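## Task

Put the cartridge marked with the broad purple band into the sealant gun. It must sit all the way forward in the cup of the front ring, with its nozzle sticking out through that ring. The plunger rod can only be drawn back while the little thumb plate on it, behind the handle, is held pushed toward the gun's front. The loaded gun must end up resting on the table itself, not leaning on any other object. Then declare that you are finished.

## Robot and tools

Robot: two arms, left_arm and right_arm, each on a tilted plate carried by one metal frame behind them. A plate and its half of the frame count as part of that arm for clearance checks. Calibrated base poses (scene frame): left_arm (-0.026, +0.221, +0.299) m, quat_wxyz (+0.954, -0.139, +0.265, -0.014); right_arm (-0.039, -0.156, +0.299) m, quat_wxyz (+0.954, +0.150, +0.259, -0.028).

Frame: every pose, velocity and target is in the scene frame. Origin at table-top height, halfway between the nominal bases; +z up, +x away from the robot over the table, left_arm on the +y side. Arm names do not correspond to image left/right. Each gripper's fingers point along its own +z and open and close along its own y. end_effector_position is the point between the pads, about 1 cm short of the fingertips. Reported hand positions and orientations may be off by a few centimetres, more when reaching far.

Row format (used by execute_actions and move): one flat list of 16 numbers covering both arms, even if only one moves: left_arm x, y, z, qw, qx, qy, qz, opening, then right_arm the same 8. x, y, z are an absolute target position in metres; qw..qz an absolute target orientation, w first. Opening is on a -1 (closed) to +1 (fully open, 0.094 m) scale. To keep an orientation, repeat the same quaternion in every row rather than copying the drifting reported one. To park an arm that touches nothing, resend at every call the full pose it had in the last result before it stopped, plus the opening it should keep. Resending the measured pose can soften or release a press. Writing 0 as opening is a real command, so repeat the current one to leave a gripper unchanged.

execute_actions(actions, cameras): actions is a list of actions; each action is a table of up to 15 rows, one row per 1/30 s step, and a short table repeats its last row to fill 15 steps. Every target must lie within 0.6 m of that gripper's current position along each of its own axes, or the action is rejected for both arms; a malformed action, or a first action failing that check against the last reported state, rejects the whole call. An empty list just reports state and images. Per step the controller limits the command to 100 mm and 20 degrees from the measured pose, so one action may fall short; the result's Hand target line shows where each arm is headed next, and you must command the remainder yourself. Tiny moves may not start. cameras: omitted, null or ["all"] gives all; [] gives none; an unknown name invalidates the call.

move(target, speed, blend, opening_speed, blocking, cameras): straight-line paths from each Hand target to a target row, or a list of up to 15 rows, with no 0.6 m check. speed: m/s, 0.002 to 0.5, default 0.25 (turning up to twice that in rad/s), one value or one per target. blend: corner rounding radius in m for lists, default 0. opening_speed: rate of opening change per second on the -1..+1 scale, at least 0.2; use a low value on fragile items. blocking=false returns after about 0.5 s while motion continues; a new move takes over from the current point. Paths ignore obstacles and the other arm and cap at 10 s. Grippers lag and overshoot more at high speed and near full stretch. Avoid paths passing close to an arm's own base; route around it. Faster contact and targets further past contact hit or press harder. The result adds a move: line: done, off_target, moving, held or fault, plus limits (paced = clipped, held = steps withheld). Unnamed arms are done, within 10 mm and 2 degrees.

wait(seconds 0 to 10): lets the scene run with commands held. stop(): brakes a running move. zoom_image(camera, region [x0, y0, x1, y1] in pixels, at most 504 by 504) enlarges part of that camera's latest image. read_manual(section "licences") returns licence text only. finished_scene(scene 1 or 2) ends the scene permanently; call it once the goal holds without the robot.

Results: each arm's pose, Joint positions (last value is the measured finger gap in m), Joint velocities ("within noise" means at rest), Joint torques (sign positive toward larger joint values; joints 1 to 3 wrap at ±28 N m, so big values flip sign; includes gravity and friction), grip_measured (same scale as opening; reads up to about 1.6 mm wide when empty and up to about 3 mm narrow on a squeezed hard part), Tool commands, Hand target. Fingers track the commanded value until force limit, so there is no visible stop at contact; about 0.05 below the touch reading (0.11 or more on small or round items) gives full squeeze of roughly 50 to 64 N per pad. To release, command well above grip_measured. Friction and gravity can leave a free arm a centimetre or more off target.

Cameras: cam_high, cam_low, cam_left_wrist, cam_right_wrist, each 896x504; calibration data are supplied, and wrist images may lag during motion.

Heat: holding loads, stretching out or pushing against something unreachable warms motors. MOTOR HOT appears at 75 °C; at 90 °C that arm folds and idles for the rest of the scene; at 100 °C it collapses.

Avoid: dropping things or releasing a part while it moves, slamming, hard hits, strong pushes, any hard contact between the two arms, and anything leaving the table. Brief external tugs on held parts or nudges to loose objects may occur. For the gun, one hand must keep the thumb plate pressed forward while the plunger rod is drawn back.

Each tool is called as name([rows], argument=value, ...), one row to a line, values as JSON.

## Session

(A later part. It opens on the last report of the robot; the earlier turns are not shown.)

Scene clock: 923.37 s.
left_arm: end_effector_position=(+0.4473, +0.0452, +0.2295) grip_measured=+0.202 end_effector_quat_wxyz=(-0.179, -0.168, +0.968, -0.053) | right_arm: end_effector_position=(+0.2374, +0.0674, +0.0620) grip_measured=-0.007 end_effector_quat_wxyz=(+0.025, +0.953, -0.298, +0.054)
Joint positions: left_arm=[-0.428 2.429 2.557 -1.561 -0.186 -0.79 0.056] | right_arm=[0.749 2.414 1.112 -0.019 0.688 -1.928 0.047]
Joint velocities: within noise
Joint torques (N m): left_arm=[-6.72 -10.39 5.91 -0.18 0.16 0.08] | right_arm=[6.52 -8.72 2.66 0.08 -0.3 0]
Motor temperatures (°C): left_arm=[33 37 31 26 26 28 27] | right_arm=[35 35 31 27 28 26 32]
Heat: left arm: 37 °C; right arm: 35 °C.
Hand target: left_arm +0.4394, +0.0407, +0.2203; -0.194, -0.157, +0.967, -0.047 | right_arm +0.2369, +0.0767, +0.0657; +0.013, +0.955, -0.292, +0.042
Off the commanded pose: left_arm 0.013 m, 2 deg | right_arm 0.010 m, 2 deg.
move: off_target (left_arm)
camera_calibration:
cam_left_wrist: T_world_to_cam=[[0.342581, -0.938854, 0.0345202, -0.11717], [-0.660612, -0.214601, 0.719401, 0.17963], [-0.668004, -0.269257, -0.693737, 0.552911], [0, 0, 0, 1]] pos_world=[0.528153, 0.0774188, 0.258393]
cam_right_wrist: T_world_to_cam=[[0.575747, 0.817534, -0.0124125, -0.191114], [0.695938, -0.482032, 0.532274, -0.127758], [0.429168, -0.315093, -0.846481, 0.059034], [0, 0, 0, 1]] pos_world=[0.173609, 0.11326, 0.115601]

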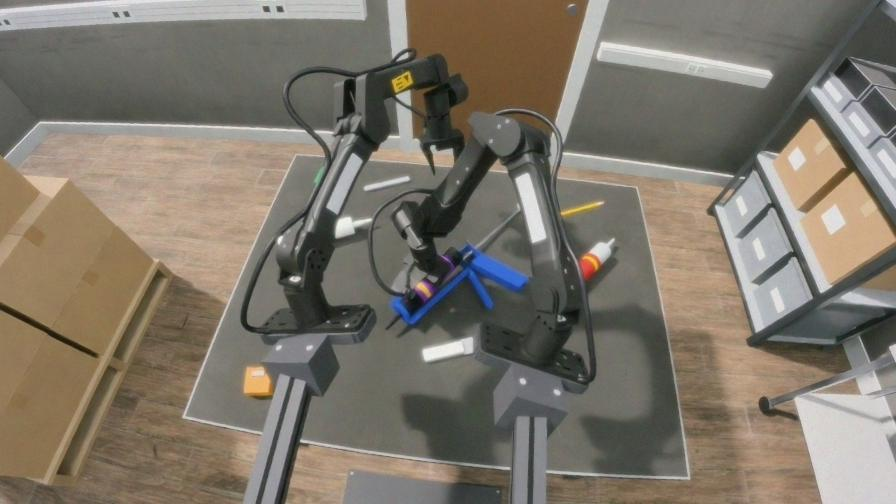

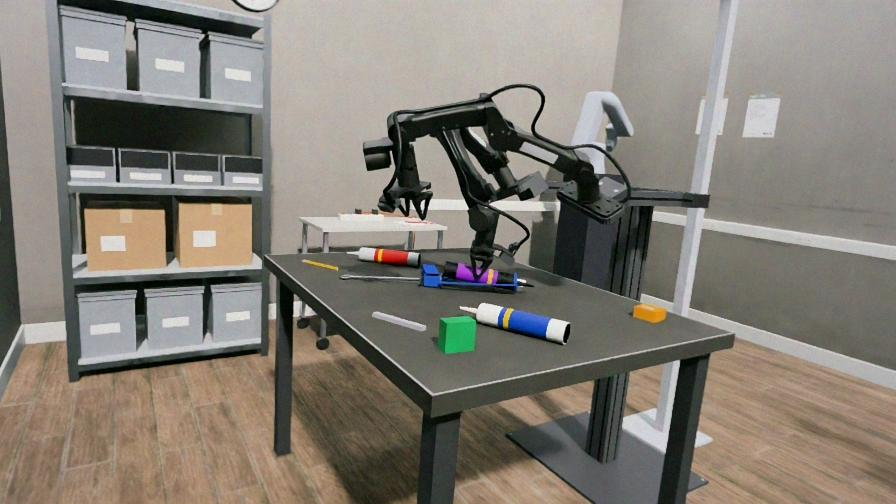

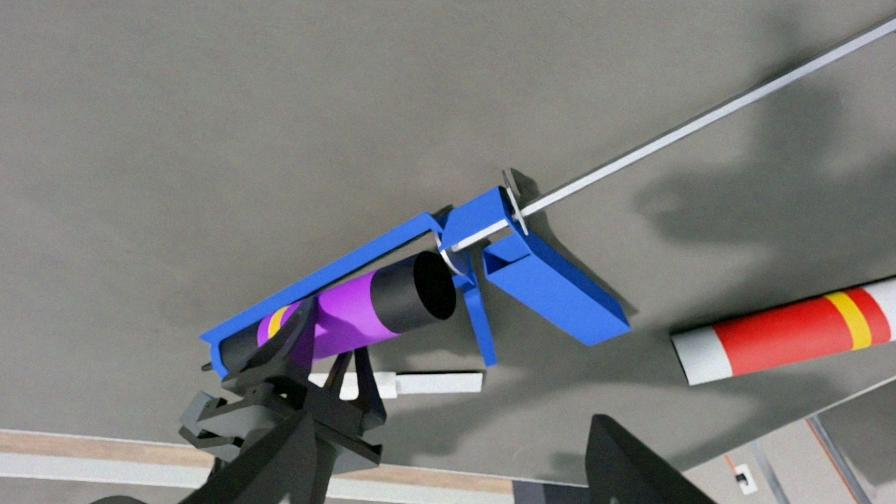

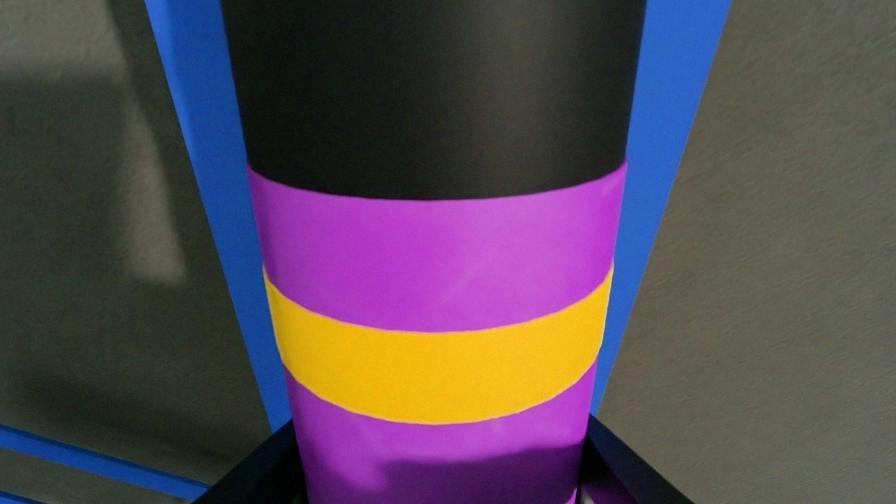

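move(target=[0.4395,0.0404,0.2201,-0.194,-0.157,0.967,-0.047,0.2,0.2365,0.0775,0.0545,-0.00255,-0.9563,0.2924,-0.0083,-0.1], speed=0.03)

zoom_image(camera="cam_left_wrist", region=[190, 160, 590, 400])

zoom_image(camera="cam_low", region=[410, 240, 540, 300])

zoom_image(camera="cam_low", region=[415, 255, 475, 295])

Scene clock: 956.63 s.
left_arm: end_effector_position=(+0.4473, +0.0452, +0.2295) grip_measured=+0.202 end_effector_quat_wxyz=(-0.179, -0.168, +0.968, -0.053) | right_arm: end_effector_position=(+0.2411, +0.0695, +0.0550) grip_measured=-0.007 end_effector_quat_wxyz=(+0.010, +0.953, -0.301, +0.023)
Joint positions: left_arm=[-0.428 2.429 2.557 -1.561 -0.186 -0.79 0.056] | right_arm=[0.711 2.414 1.137 -0.035 0.61 -1.957 0.047]
Joint velocities: within noise
Joint torques (N m): left_arm=[-6.64 -10.5 5.86 -0.12 0.16 0.08] | right_arm=[6.39 -7.72 2.92 0.06 -0.27 -0.04]
Motor temperatures (°C): left_arm=[33 37 31 26 26 28 27] | right_arm=[35 35 31 27 28 26 32]
Heat: left arm: 37 °C; right arm: 35 °C.
Hand target: left_arm +0.4394, +0.0407, +0.2203; -0.194, -0.157, +0.967, -0.047 | right_arm +0.2365, +0.0773, +0.0547; +0.002, +0.956, -0.293, +0.009
Off the commanded pose: left_arm 0.013 m, 2 deg | right_arm 0.009 m, 2 deg.
move: off_target (left_arm)
camera_calibration:
cam_left_wrist: T_world_to_cam=[[0.342581, -0.938854, 0.0345202, -0.11717], [-0.660612, -0.214601, 0.719401, 0.17963], [-0.668004, -0.269257, -0.693737, 0.552911], [0, 0, 0, 1]] pos_world=[0.528153, 0.0774188, 0.258393]
cam_right_wrist: T_world_to_cam=[[0.580349, 0.814367, -0.00163977, -0.196501], [0.718382, -0.510996, 0.472028, -0.125724], [0.383566, -0.275119, -0.881582, 0.0623303], [0, 0, 0, 1]] pos_world=[0.180449, 0.112928, 0.113972]

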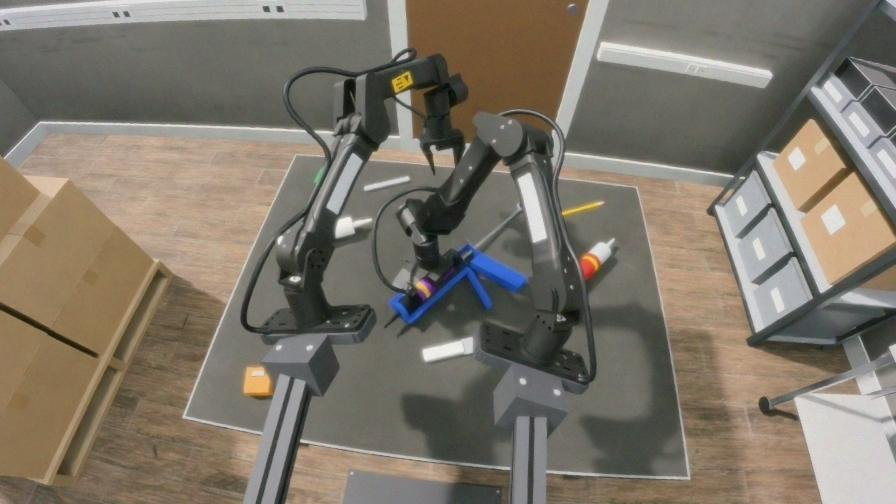

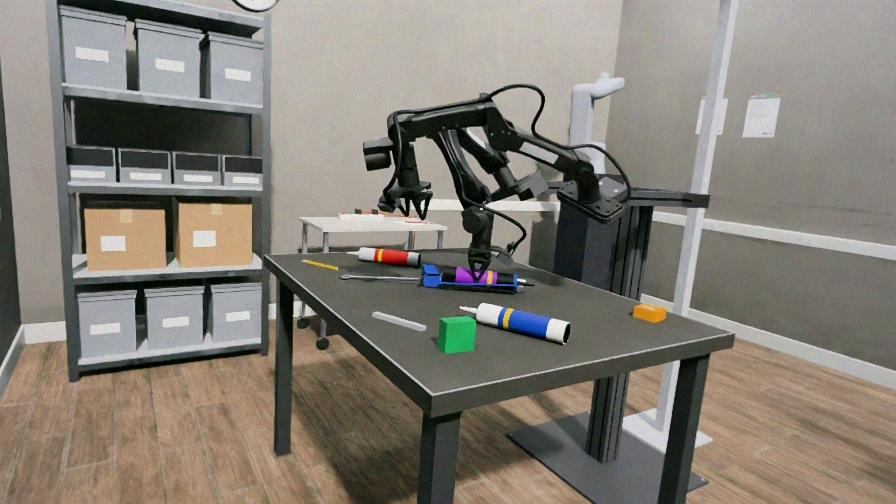

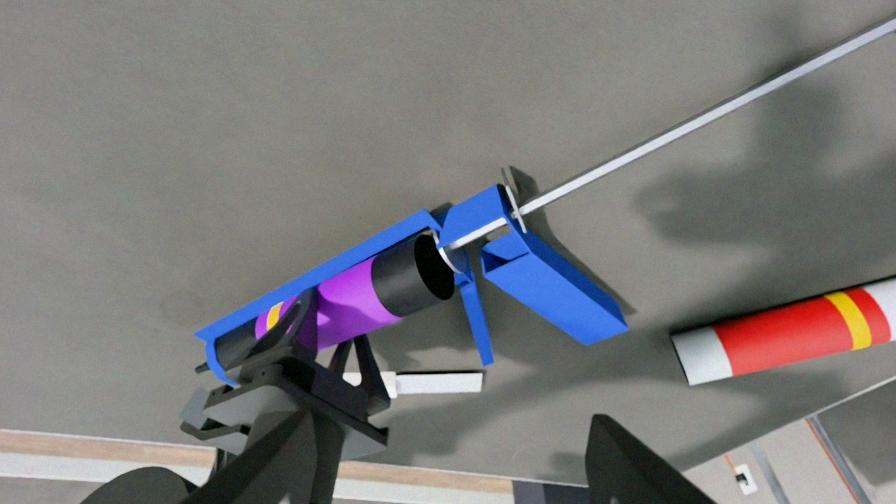

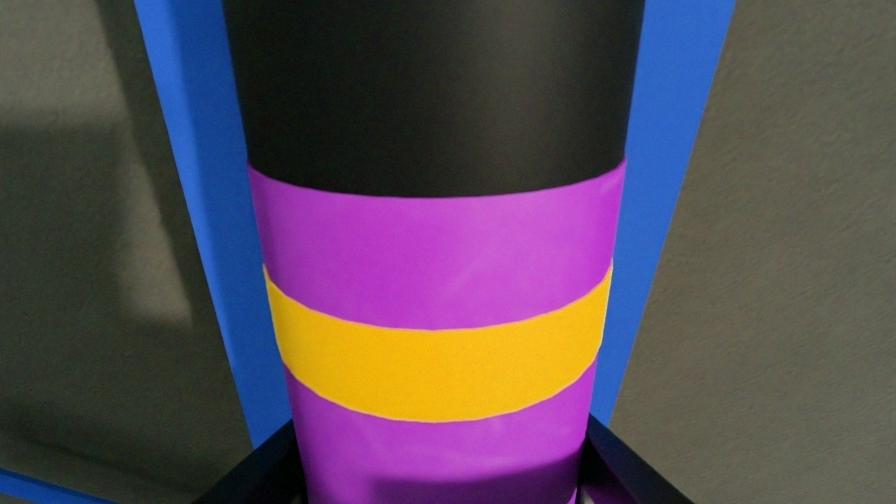

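Scaled by 1.260.

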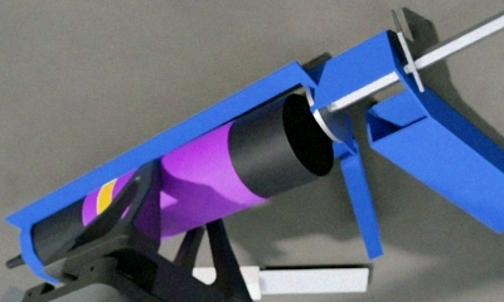

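Scaled by 3.877.

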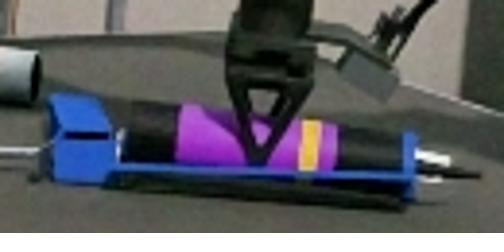

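Scaled by 8.400.

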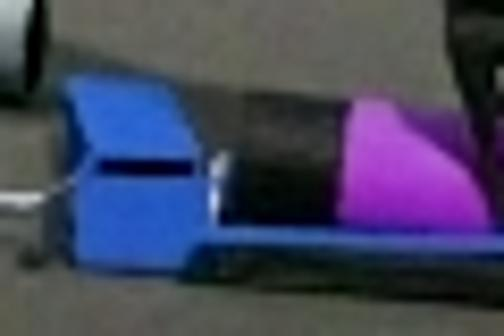

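move(target=[0.4395,0.0404,0.2201,-0.194,-0.157,0.967,-0.047,0.2,0.2275,0.083,0.0565,-0.00255,-0.9563,0.2924,-0.0083,-0.1], speed=0.03)

zoom_image(camera="cam_left_wrist", region=[190, 160, 590, 400])

zoom_image(camera="cam_low", region=[470, 260, 530, 300])

zoom_image(camera="cam_low", region=[415, 255, 475, 295])

Scene clock: 971.53 s.
left_arm: end_effector_position=(+0.4473, +0.0452, +0.2295) grip_measured=+0.202 end_effector_quat_wxyz=(-0.179, -0.168, +0.968, -0.053) | right_arm: end_effector_position=(+0.2385, +0.0695, +0.0530) grip_measured=-0.007 end_effector_quat_wxyz=(+0.012, +0.952, -0.306, +0.020)
Joint positions: left_arm=[-0.428 2.429 2.557 -1.561 -0.186 -0.79 0.056] | right_arm=[0.711 2.422 1.139 -0.036 0.609 -1.942 0.047]
Joint velocities: within noise
Joint torques (N m): left_arm=[-6.75 -10.5 5.86 -0.14 0.16 0.09] | right_arm=[8.51 -7.6 1.88 0.06 -0.22 0.11]
Motor temperatures (°C): left_arm=[33 37 31 26 26 28 27] | right_arm=[35 36 31 27 28 26 32]
Heat: left arm: 37 °C; right arm: 36 °C.
Hand target: left_arm +0.4394, +0.0407, +0.2203; -0.194, -0.157, +0.967, -0.047 | right_arm +0.2274, +0.0824, +0.0565; +0.003, +0.956, -0.292, +0.008
Off the commanded pose: left_arm 0.013 m, 2 deg | right_arm 0.018 m, 2 deg.
move: off_target (left_arm, right_arm)
camera_calibration:
cam_left_wrist: T_world_to_cam=[[0.342581, -0.938854, 0.0345202, -0.11717], [-0.660612, -0.214601, 0.719401, 0.17963], [-0.668004, -0.269257, -0.693737, 0.552911], [0, 0, 0, 1]] pos_world=[0.528153, 0.0774188, 0.258393]
cam_right_wrist: T_world_to_cam=[[0.589544, 0.807712, -0.00623327, -0.196507], [0.714999, -0.518252, 0.469246, -0.121429], [0.375785, -0.281098, -0.883046, 0.0639212], [0, 0, 0, 1]] pos_world=[0.178651, 0.113758, 0.112201]

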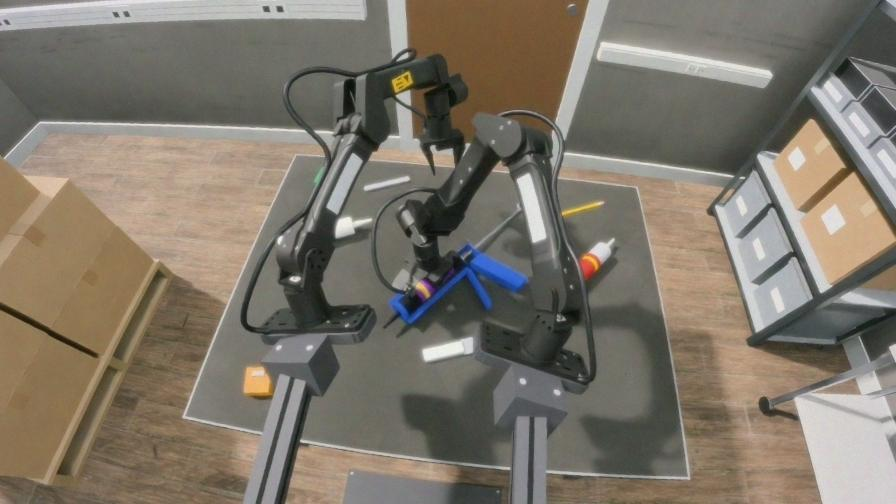

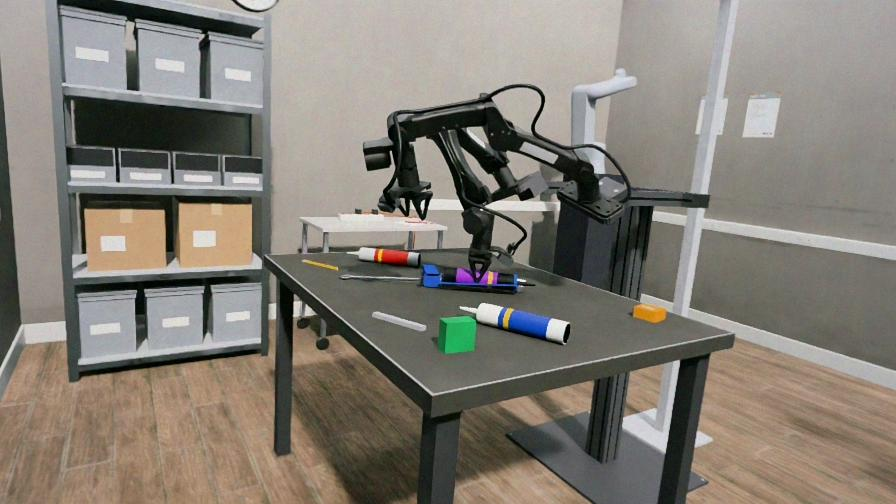

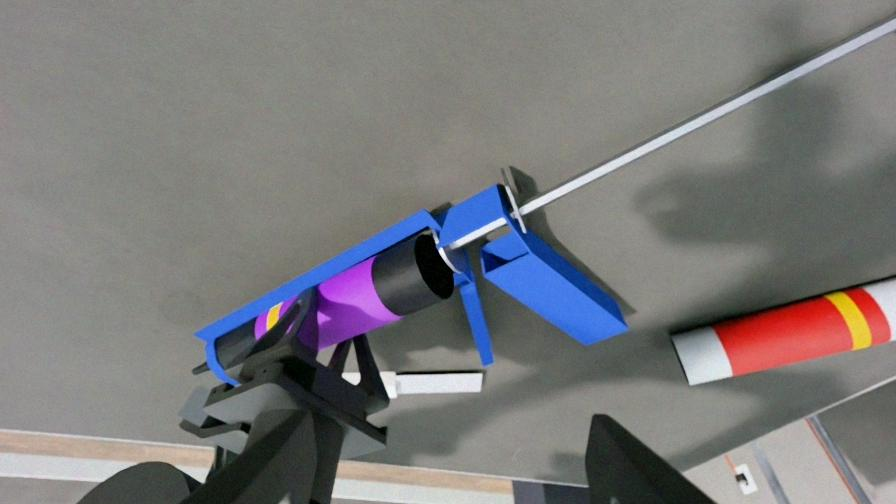

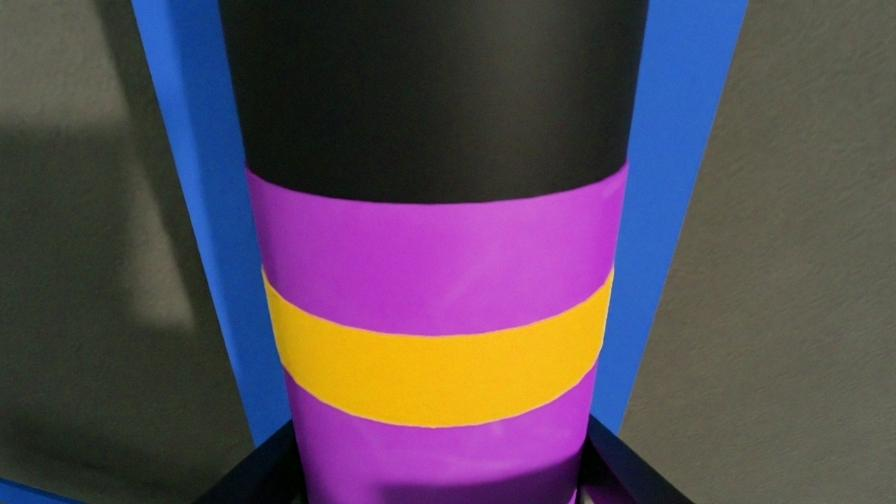

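Scaled by 1.260.

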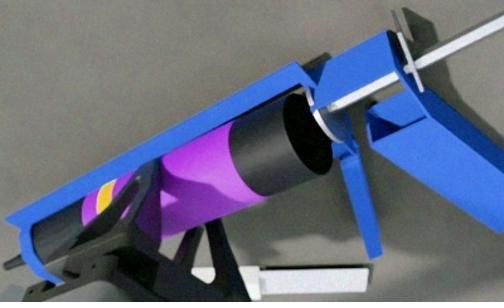

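Scaled by 8.400.

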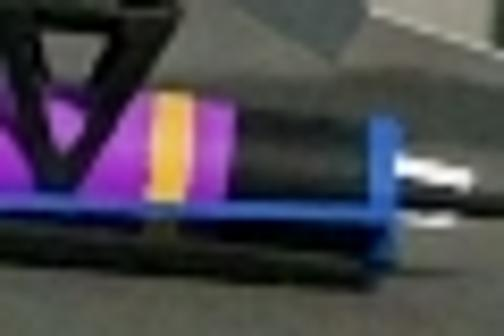

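Scaled by 8.400.

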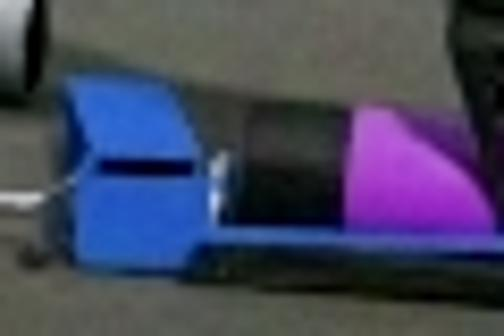

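move(target=[0.4395,0.0404,0.2201,-0.194,-0.157,0.967,-0.047,0.2,0.2200,0.088,0.0575,-0.00255,-0.9563,0.2924,-0.0083,-0.1], speed=0.03)

zoom_image(camera="cam_left_wrist", region=[190, 160, 590, 400])

zoom_image(camera="cam_low", region=[470, 260, 530, 300])

zoom_image(camera="cam_low", region=[415, 255, 475, 295])

Scene clock: 979.07 s.
left_arm: end_effector_position=(+0.4473, +0.0452, +0.2295) grip_measured=+0.202 end_effector_quat_wxyz=(-0.179, -0.168, +0.968, -0.053) | right_arm: end_effector_position=(+0.2325, +0.0738, +0.0528) grip_measured=-0.007 end_effector_quat_wxyz=(+0.011, +0.951, -0.310, +0.019)
Joint positions: left_arm=[-0.428 2.429 2.557 -1.561 -0.186 -0.79 0.056] | right_arm=[0.725 2.434 1.139 -0.036 0.61 -1.916 0.047]
Joint velocities: within noise
Joint torques (N m): left_arm=[-6.76 -10.44 5.91 -0.14 0.16 0.07] | right_arm=[8.96 -7.54 1.48 0.11 -0.19 0.13]
Motor temperatures (°C): left_arm=[33 37 31 26 26 28 27] | right_arm=[35 37 31 27 28 26 32]
Heat: left arm: 37 °C; right arm: 37 °C.
Hand target: left_arm +0.4394, +0.0407, +0.2203; -0.194, -0.157, +0.967, -0.047 | right_arm +0.2200, +0.0872, +0.0574; +0.003, +0.956, -0.292, +0.008
Off the commanded pose: left_arm 0.013 m, 2 deg | right_arm 0.019 m, 3 deg.
move: off_target (left_arm, right_arm)
camera_calibration:
cam_left_wrist: T_world_to_cam=[[0.342581, -0.938854, 0.0345202, -0.11717], [-0.660612, -0.214601, 0.719401, 0.17963], [-0.668004, -0.269257, -0.693737, 0.552911], [0, 0, 0, 1]] pos_world=[0.528153, 0.0774188, 0.258393]
cam_right_wrist: T_world_to_cam=[[0.595167, 0.803576, -0.00642708, -0.197489], [0.712444, -0.523937, 0.466813, -0.113685], [0.371752, -0.28241, -0.884333, 0.0683173], [0, 0, 0, 1]] pos_world=[0.173136, 0.118428, 0.112215]

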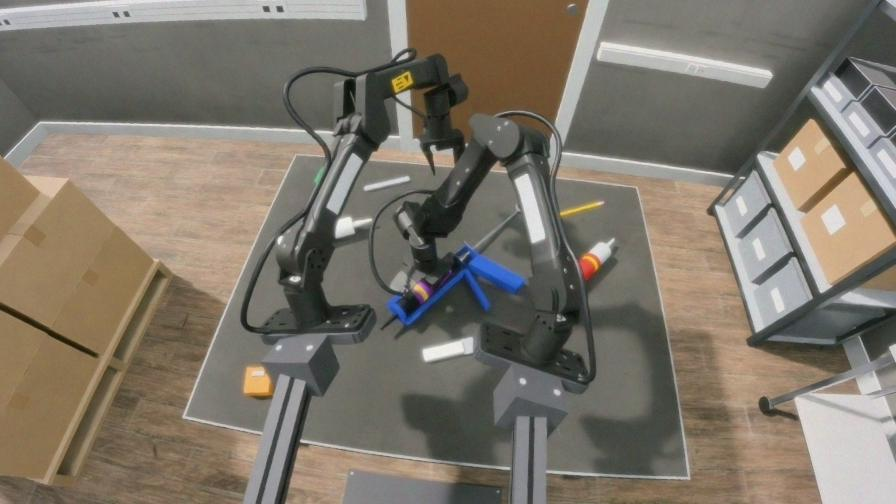

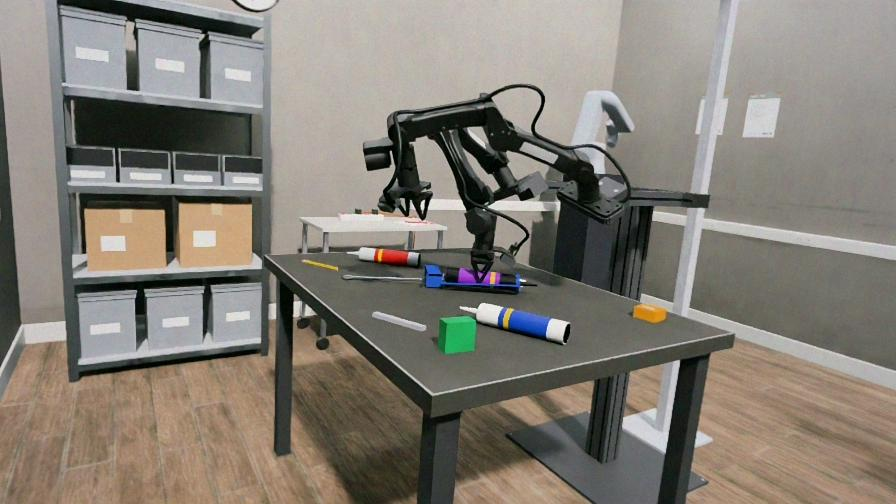

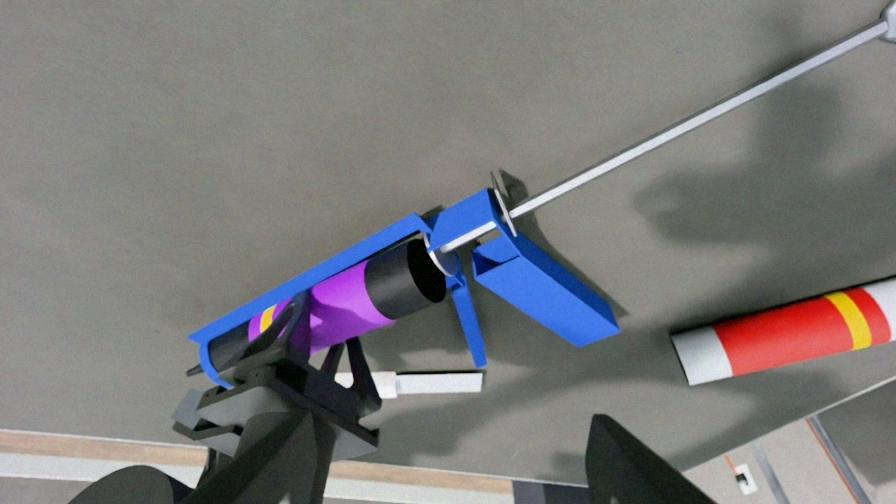

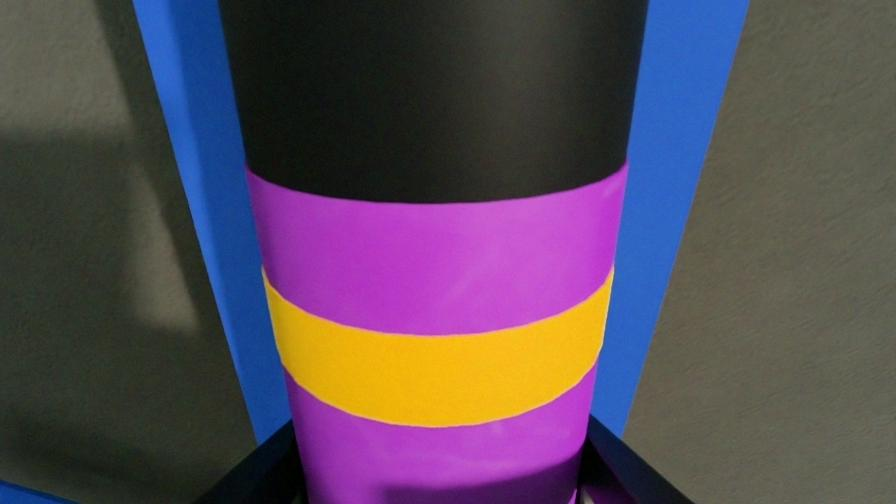

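Scaled by 1.260.

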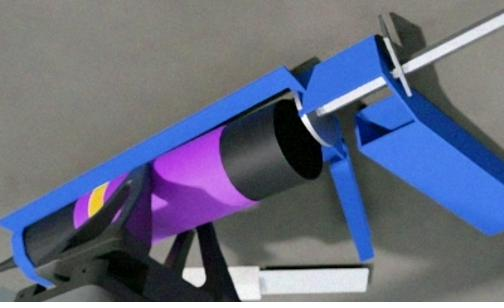

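Scaled by 8.400.

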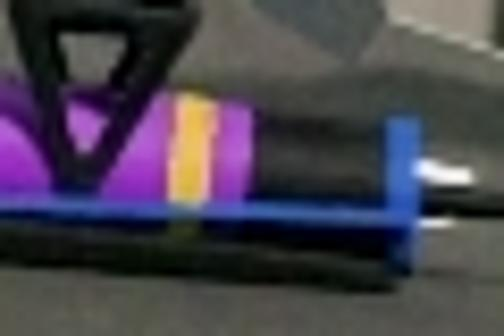

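Scaled by 8.400.

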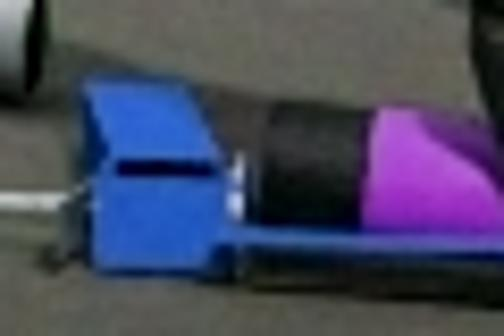

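move([
  [0.4395,0.0404,0.2201,-0.194,-0.157,0.967,-0.047,0.2,0.2245,0.085,0.0535,-0.00255,-0.9563,0.2924,-0.0083,-0.1],
  [0.4395,0.0404,0.2201,-0.194,-0.157,0.967,-0.047,0.2,0.2245,0.085,0.0535,-0.00255,-0.9563,0.2924,-0.0083,0.3],
], speed=0.03, opening_speed=0.3)

zoom_image(camera="cam_low", region=[410, 240, 540, 300])

Scene clock: 1040.70 s.
left_arm: end_effector_position=(+0.4473, +0.0452, +0.2295) grip_measured=+0.202 end_effector_quat_wxyz=(-0.179, -0.168, +0.968, -0.053) | right_arm: end_effector_position=(+0.2317, +0.0749, +0.0529) grip_measured=+0.297 end_effector_quat_wxyz=(+0.009, +0.952, -0.307, +0.016)
Joint positions: left_arm=[-0.428 2.429 2.557 -1.561 -0.186 -0.79 0.056] | right_arm=[0.726 2.434 1.139 -0.036 0.603 -1.922 0.061]
Joint velocities: within noise
Joint torques (N m): left_arm=[-6.75 -10.43 5.86 -0.13 0.16 0.07] | right_arm=[7.49 -7.27 2.1 0.2 -0.17 -0.09]
Motor temperatures (°C): left_arm=[33 38 31 26 26 28 27] | right_arm=[37 36 31 27 28 26 32]
Heat: left arm: 38 °C; right arm: 37 °C.
Hand target: left_arm +0.4394, +0.0407, +0.2203; -0.194, -0.157, +0.967, -0.047 | right_arm +0.2244, +0.0846, +0.0536; +0.003, +0.956, -0.292, +0.008
Off the commanded pose: left_arm 0.013 m, 2 deg | right_arm 0.012 m, 2 deg.
move: off_target (left_arm, right_arm); target 2's new opening was sent with right_arm's hand 0.014 m and 2 deg from that target
camera_calibration:
cam_left_wrist: T_world_to_cam=[[0.342581, -0.938854, 0.0345202, -0.11717], [-0.660612, -0.214601, 0.719401, 0.17963], [-0.668004, -0.269257, -0.693737, 0.552911], [0, 0, 0, 1]] pos_world=[0.528153, 0.0774188, 0.258393]
cam_right_wrist: T_world_to_cam=[[0.589926, 0.807443, -0.00475211, -0.19698], [0.717892, -0.521787, 0.460836, -0.113635], [0.369619, -0.27527, -0.887473, 0.0690825], [0, 0, 0, 1]] pos_world=[0.172247, 0.118774, 0.11274]

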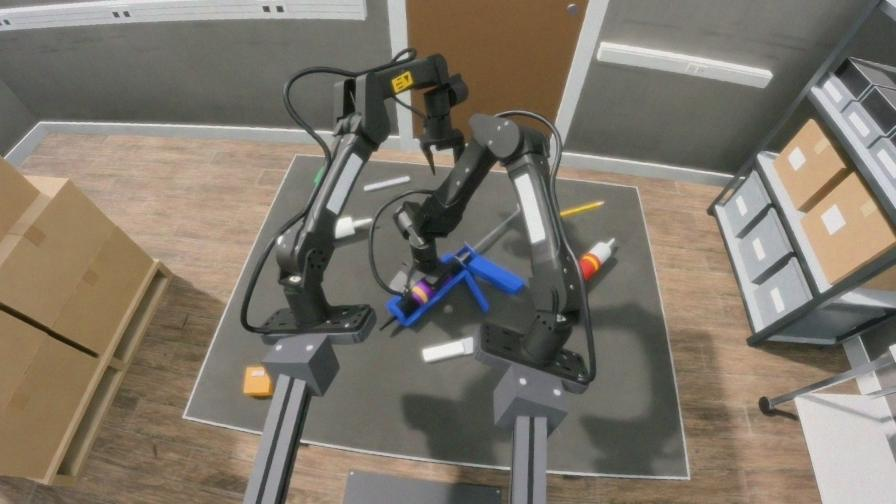

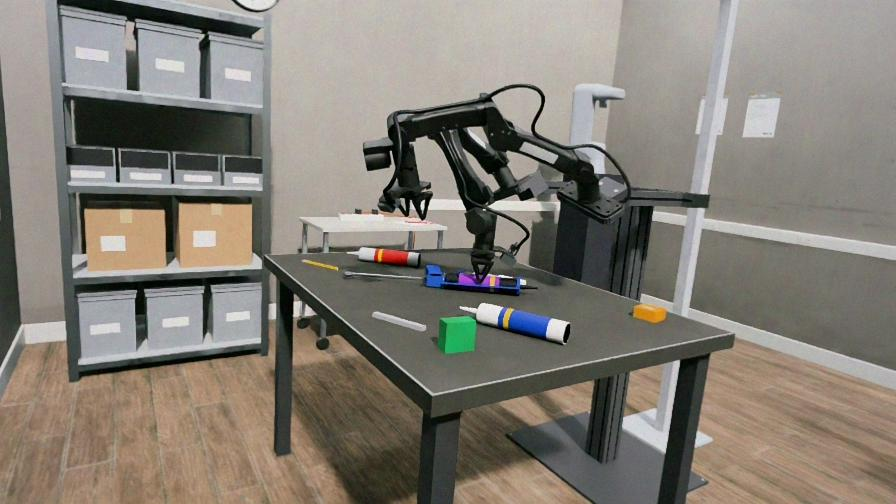

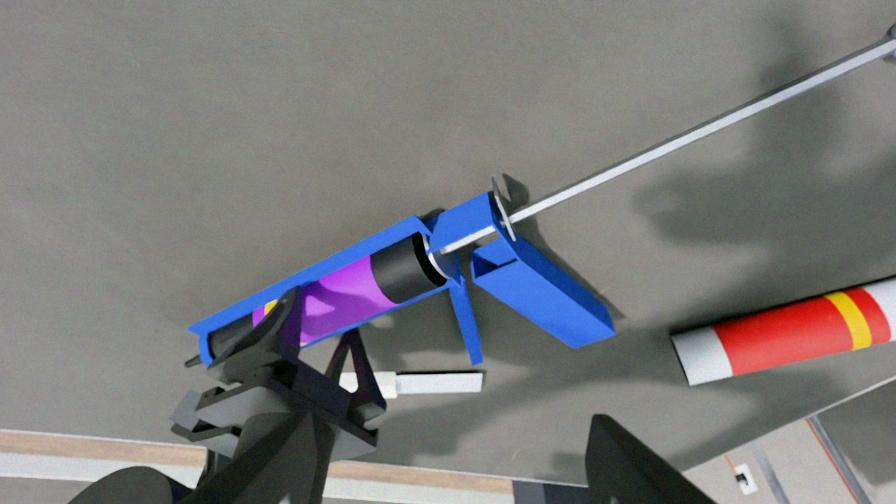

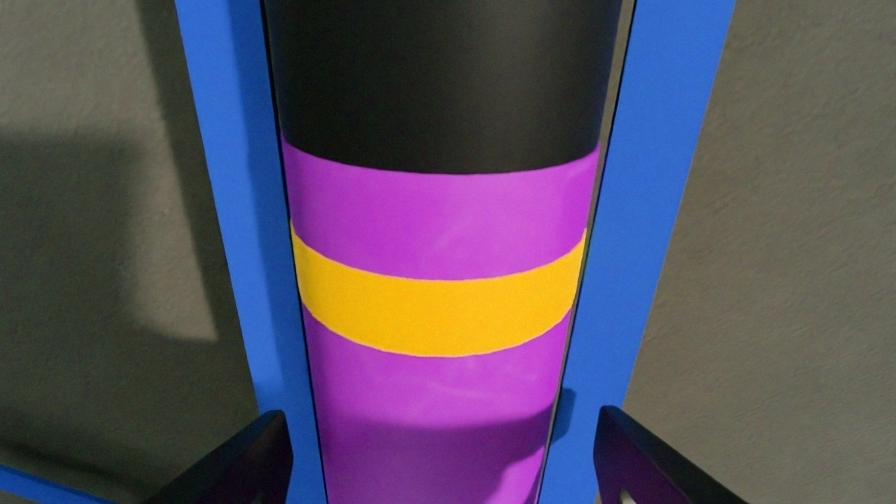

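Scaled by 3.877.

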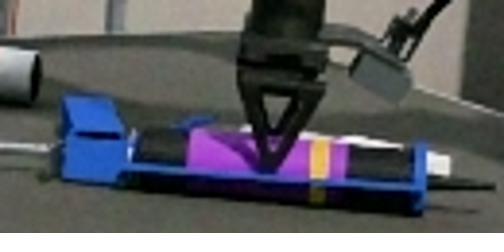

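move([
  [0.4395,0.0404,0.2201,-0.194,-0.157,0.967,-0.047,0.2,0.2285,0.082,0.0575,-0.00255,-0.9563,0.2924,-0.0083,0.5],
  [0.4395,0.0404,0.2201,-0.194,-0.157,0.967,-0.047,0.2,0.2285,0.082,0.18,-0.00255,-0.9563,0.2924,-0.0083,0.5],
], speed=[0.03,0.1], opening_speed=0.6)

zoom_image(camera="cam_low", region=[410, 240, 540, 300])

zoom_image(camera="cam_left_wrist", region=[170, 160, 630, 400])

Scene clock: 1051.50 s.
left_arm: end_effector_position=(+0.4473, +0.0452, +0.2295) grip_measured=+0.202 end_effector_quat_wxyz=(-0.179, -0.168, +0.968, -0.053) | right_arm: end_effector_position=(+0.2251, +0.0768, +0.1692) grip_measured=+0.497 end_effector_quat_wxyz=(+0.012, +0.956, -0.294, +0.003)
Joint positions: left_arm=[-0.428 2.429 2.557 -1.561 -0.186 -0.79 0.056] | right_arm=[0.914 2.123 1.108 -0.468 0.614 -1.71 0.07]
Joint velocities: within noise
Joint torques (N m): left_arm=[-6.76 -10.5 5.86 -0.15 0.18 0.05] | right_arm=[7.24 -9.48 3.78 0.06 0.03 0.07]
Motor temperatures (°C): left_arm=[33 38 31 26 26 28 27] | right_arm=[36 36 31 27 28 26 31]
Heat: left arm: 38 °C; right arm: 36 °C.
Hand target: left_arm +0.4394, +0.0407, +0.2203; -0.194, -0.157, +0.967, -0.047 | right_arm +0.2285, +0.0820, +0.1798; +0.002, +0.956, -0.293, +0.008
Off the commanded pose: left_arm 0.013 m, 2 deg | right_arm 0.012 m, 1 deg.
move: off_target (left_arm, right_arm)
camera_calibration:
cam_left_wrist: T_world_to_cam=[[0.342581, -0.938854, 0.0345202, -0.11717], [-0.660612, -0.214601, 0.719401, 0.17963], [-0.668004, -0.269257, -0.693737, 0.552911], [0, 0, 0, 1]] pos_world=[0.528153, 0.0774188, 0.258393]
cam_right_wrist: T_world_to_cam=[[0.568705, 0.822341, -0.018158, -0.188238], [0.743319, -0.504352, 0.439439, -0.164981], [0.352211, -0.263408, -0.898089, 0.180104], [0, 0, 0, 1]] pos_world=[0.166251, 0.119028, 0.230831]

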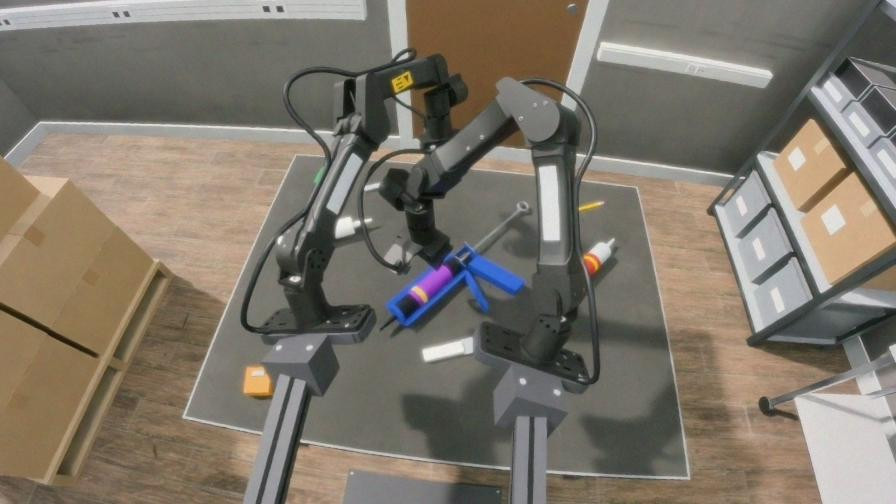

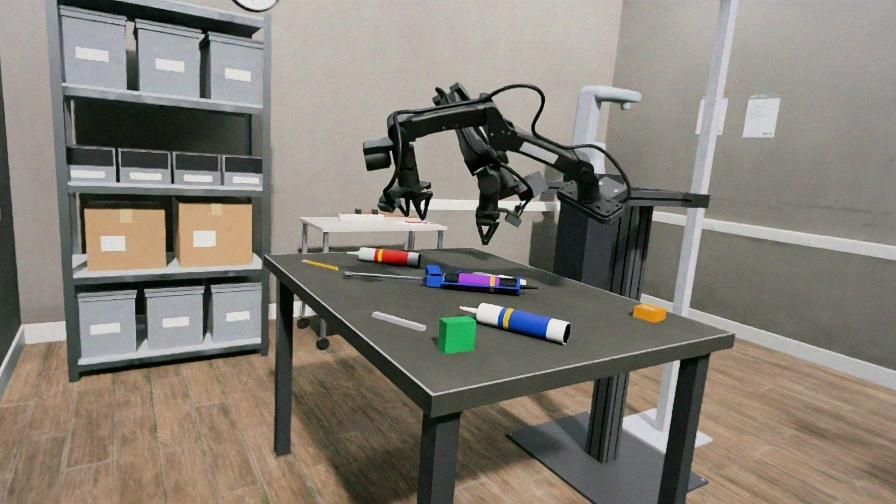

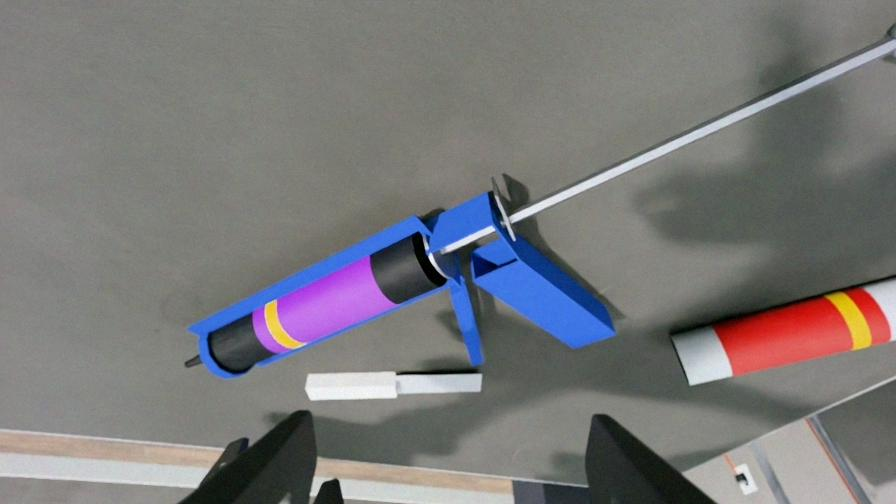

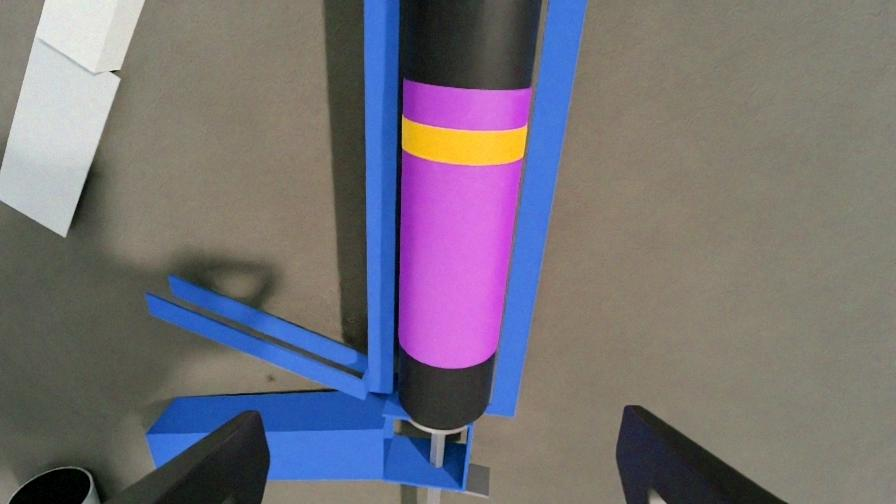

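Scaled by 3.877.

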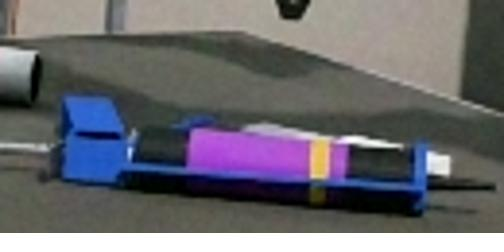

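Scaled by 1.096.

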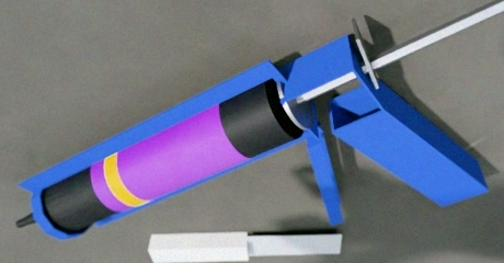

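zoom_image(camera="cam_left_wrist", region=[170, 290, 310, 390])

zoom_image(camera="cam_left_wrist", region=[360, 180, 540, 320])

zoom_image(camera="cam_low", region=[490, 260, 550, 300])

zoom_image(camera="cam_low", region=[415, 255, 475, 295])

zoom_image(camera="cam_right_wrist", region=[340, 330, 560, 504])

Scaled by 3.600.

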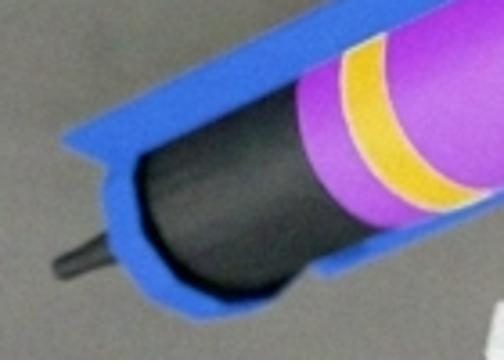

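Scaled by 2.800.

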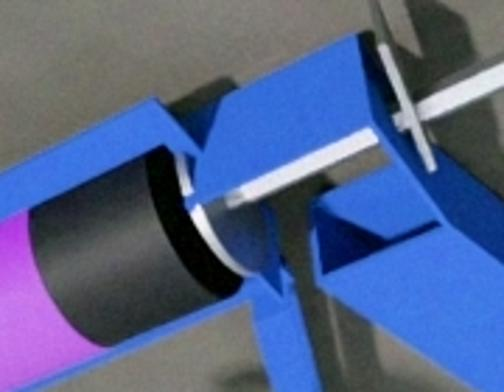

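Scaled by 8.400.

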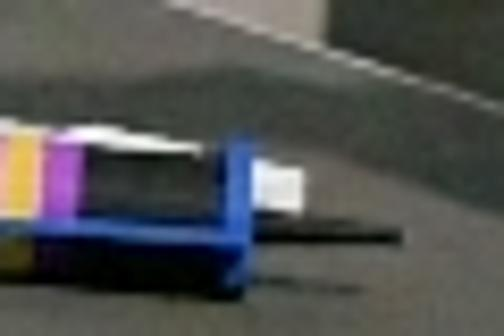

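Scaled by 8.400.

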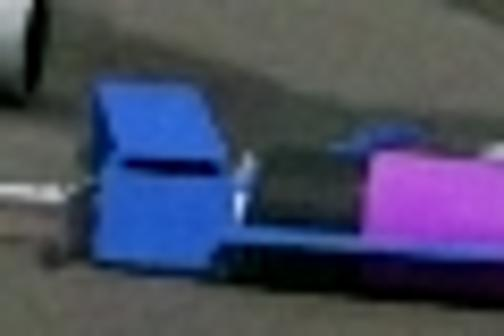

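Scaled by 2.291.

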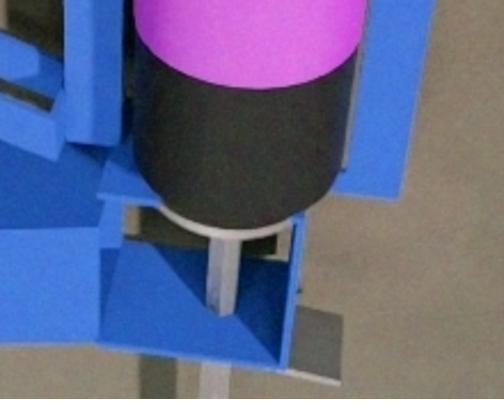

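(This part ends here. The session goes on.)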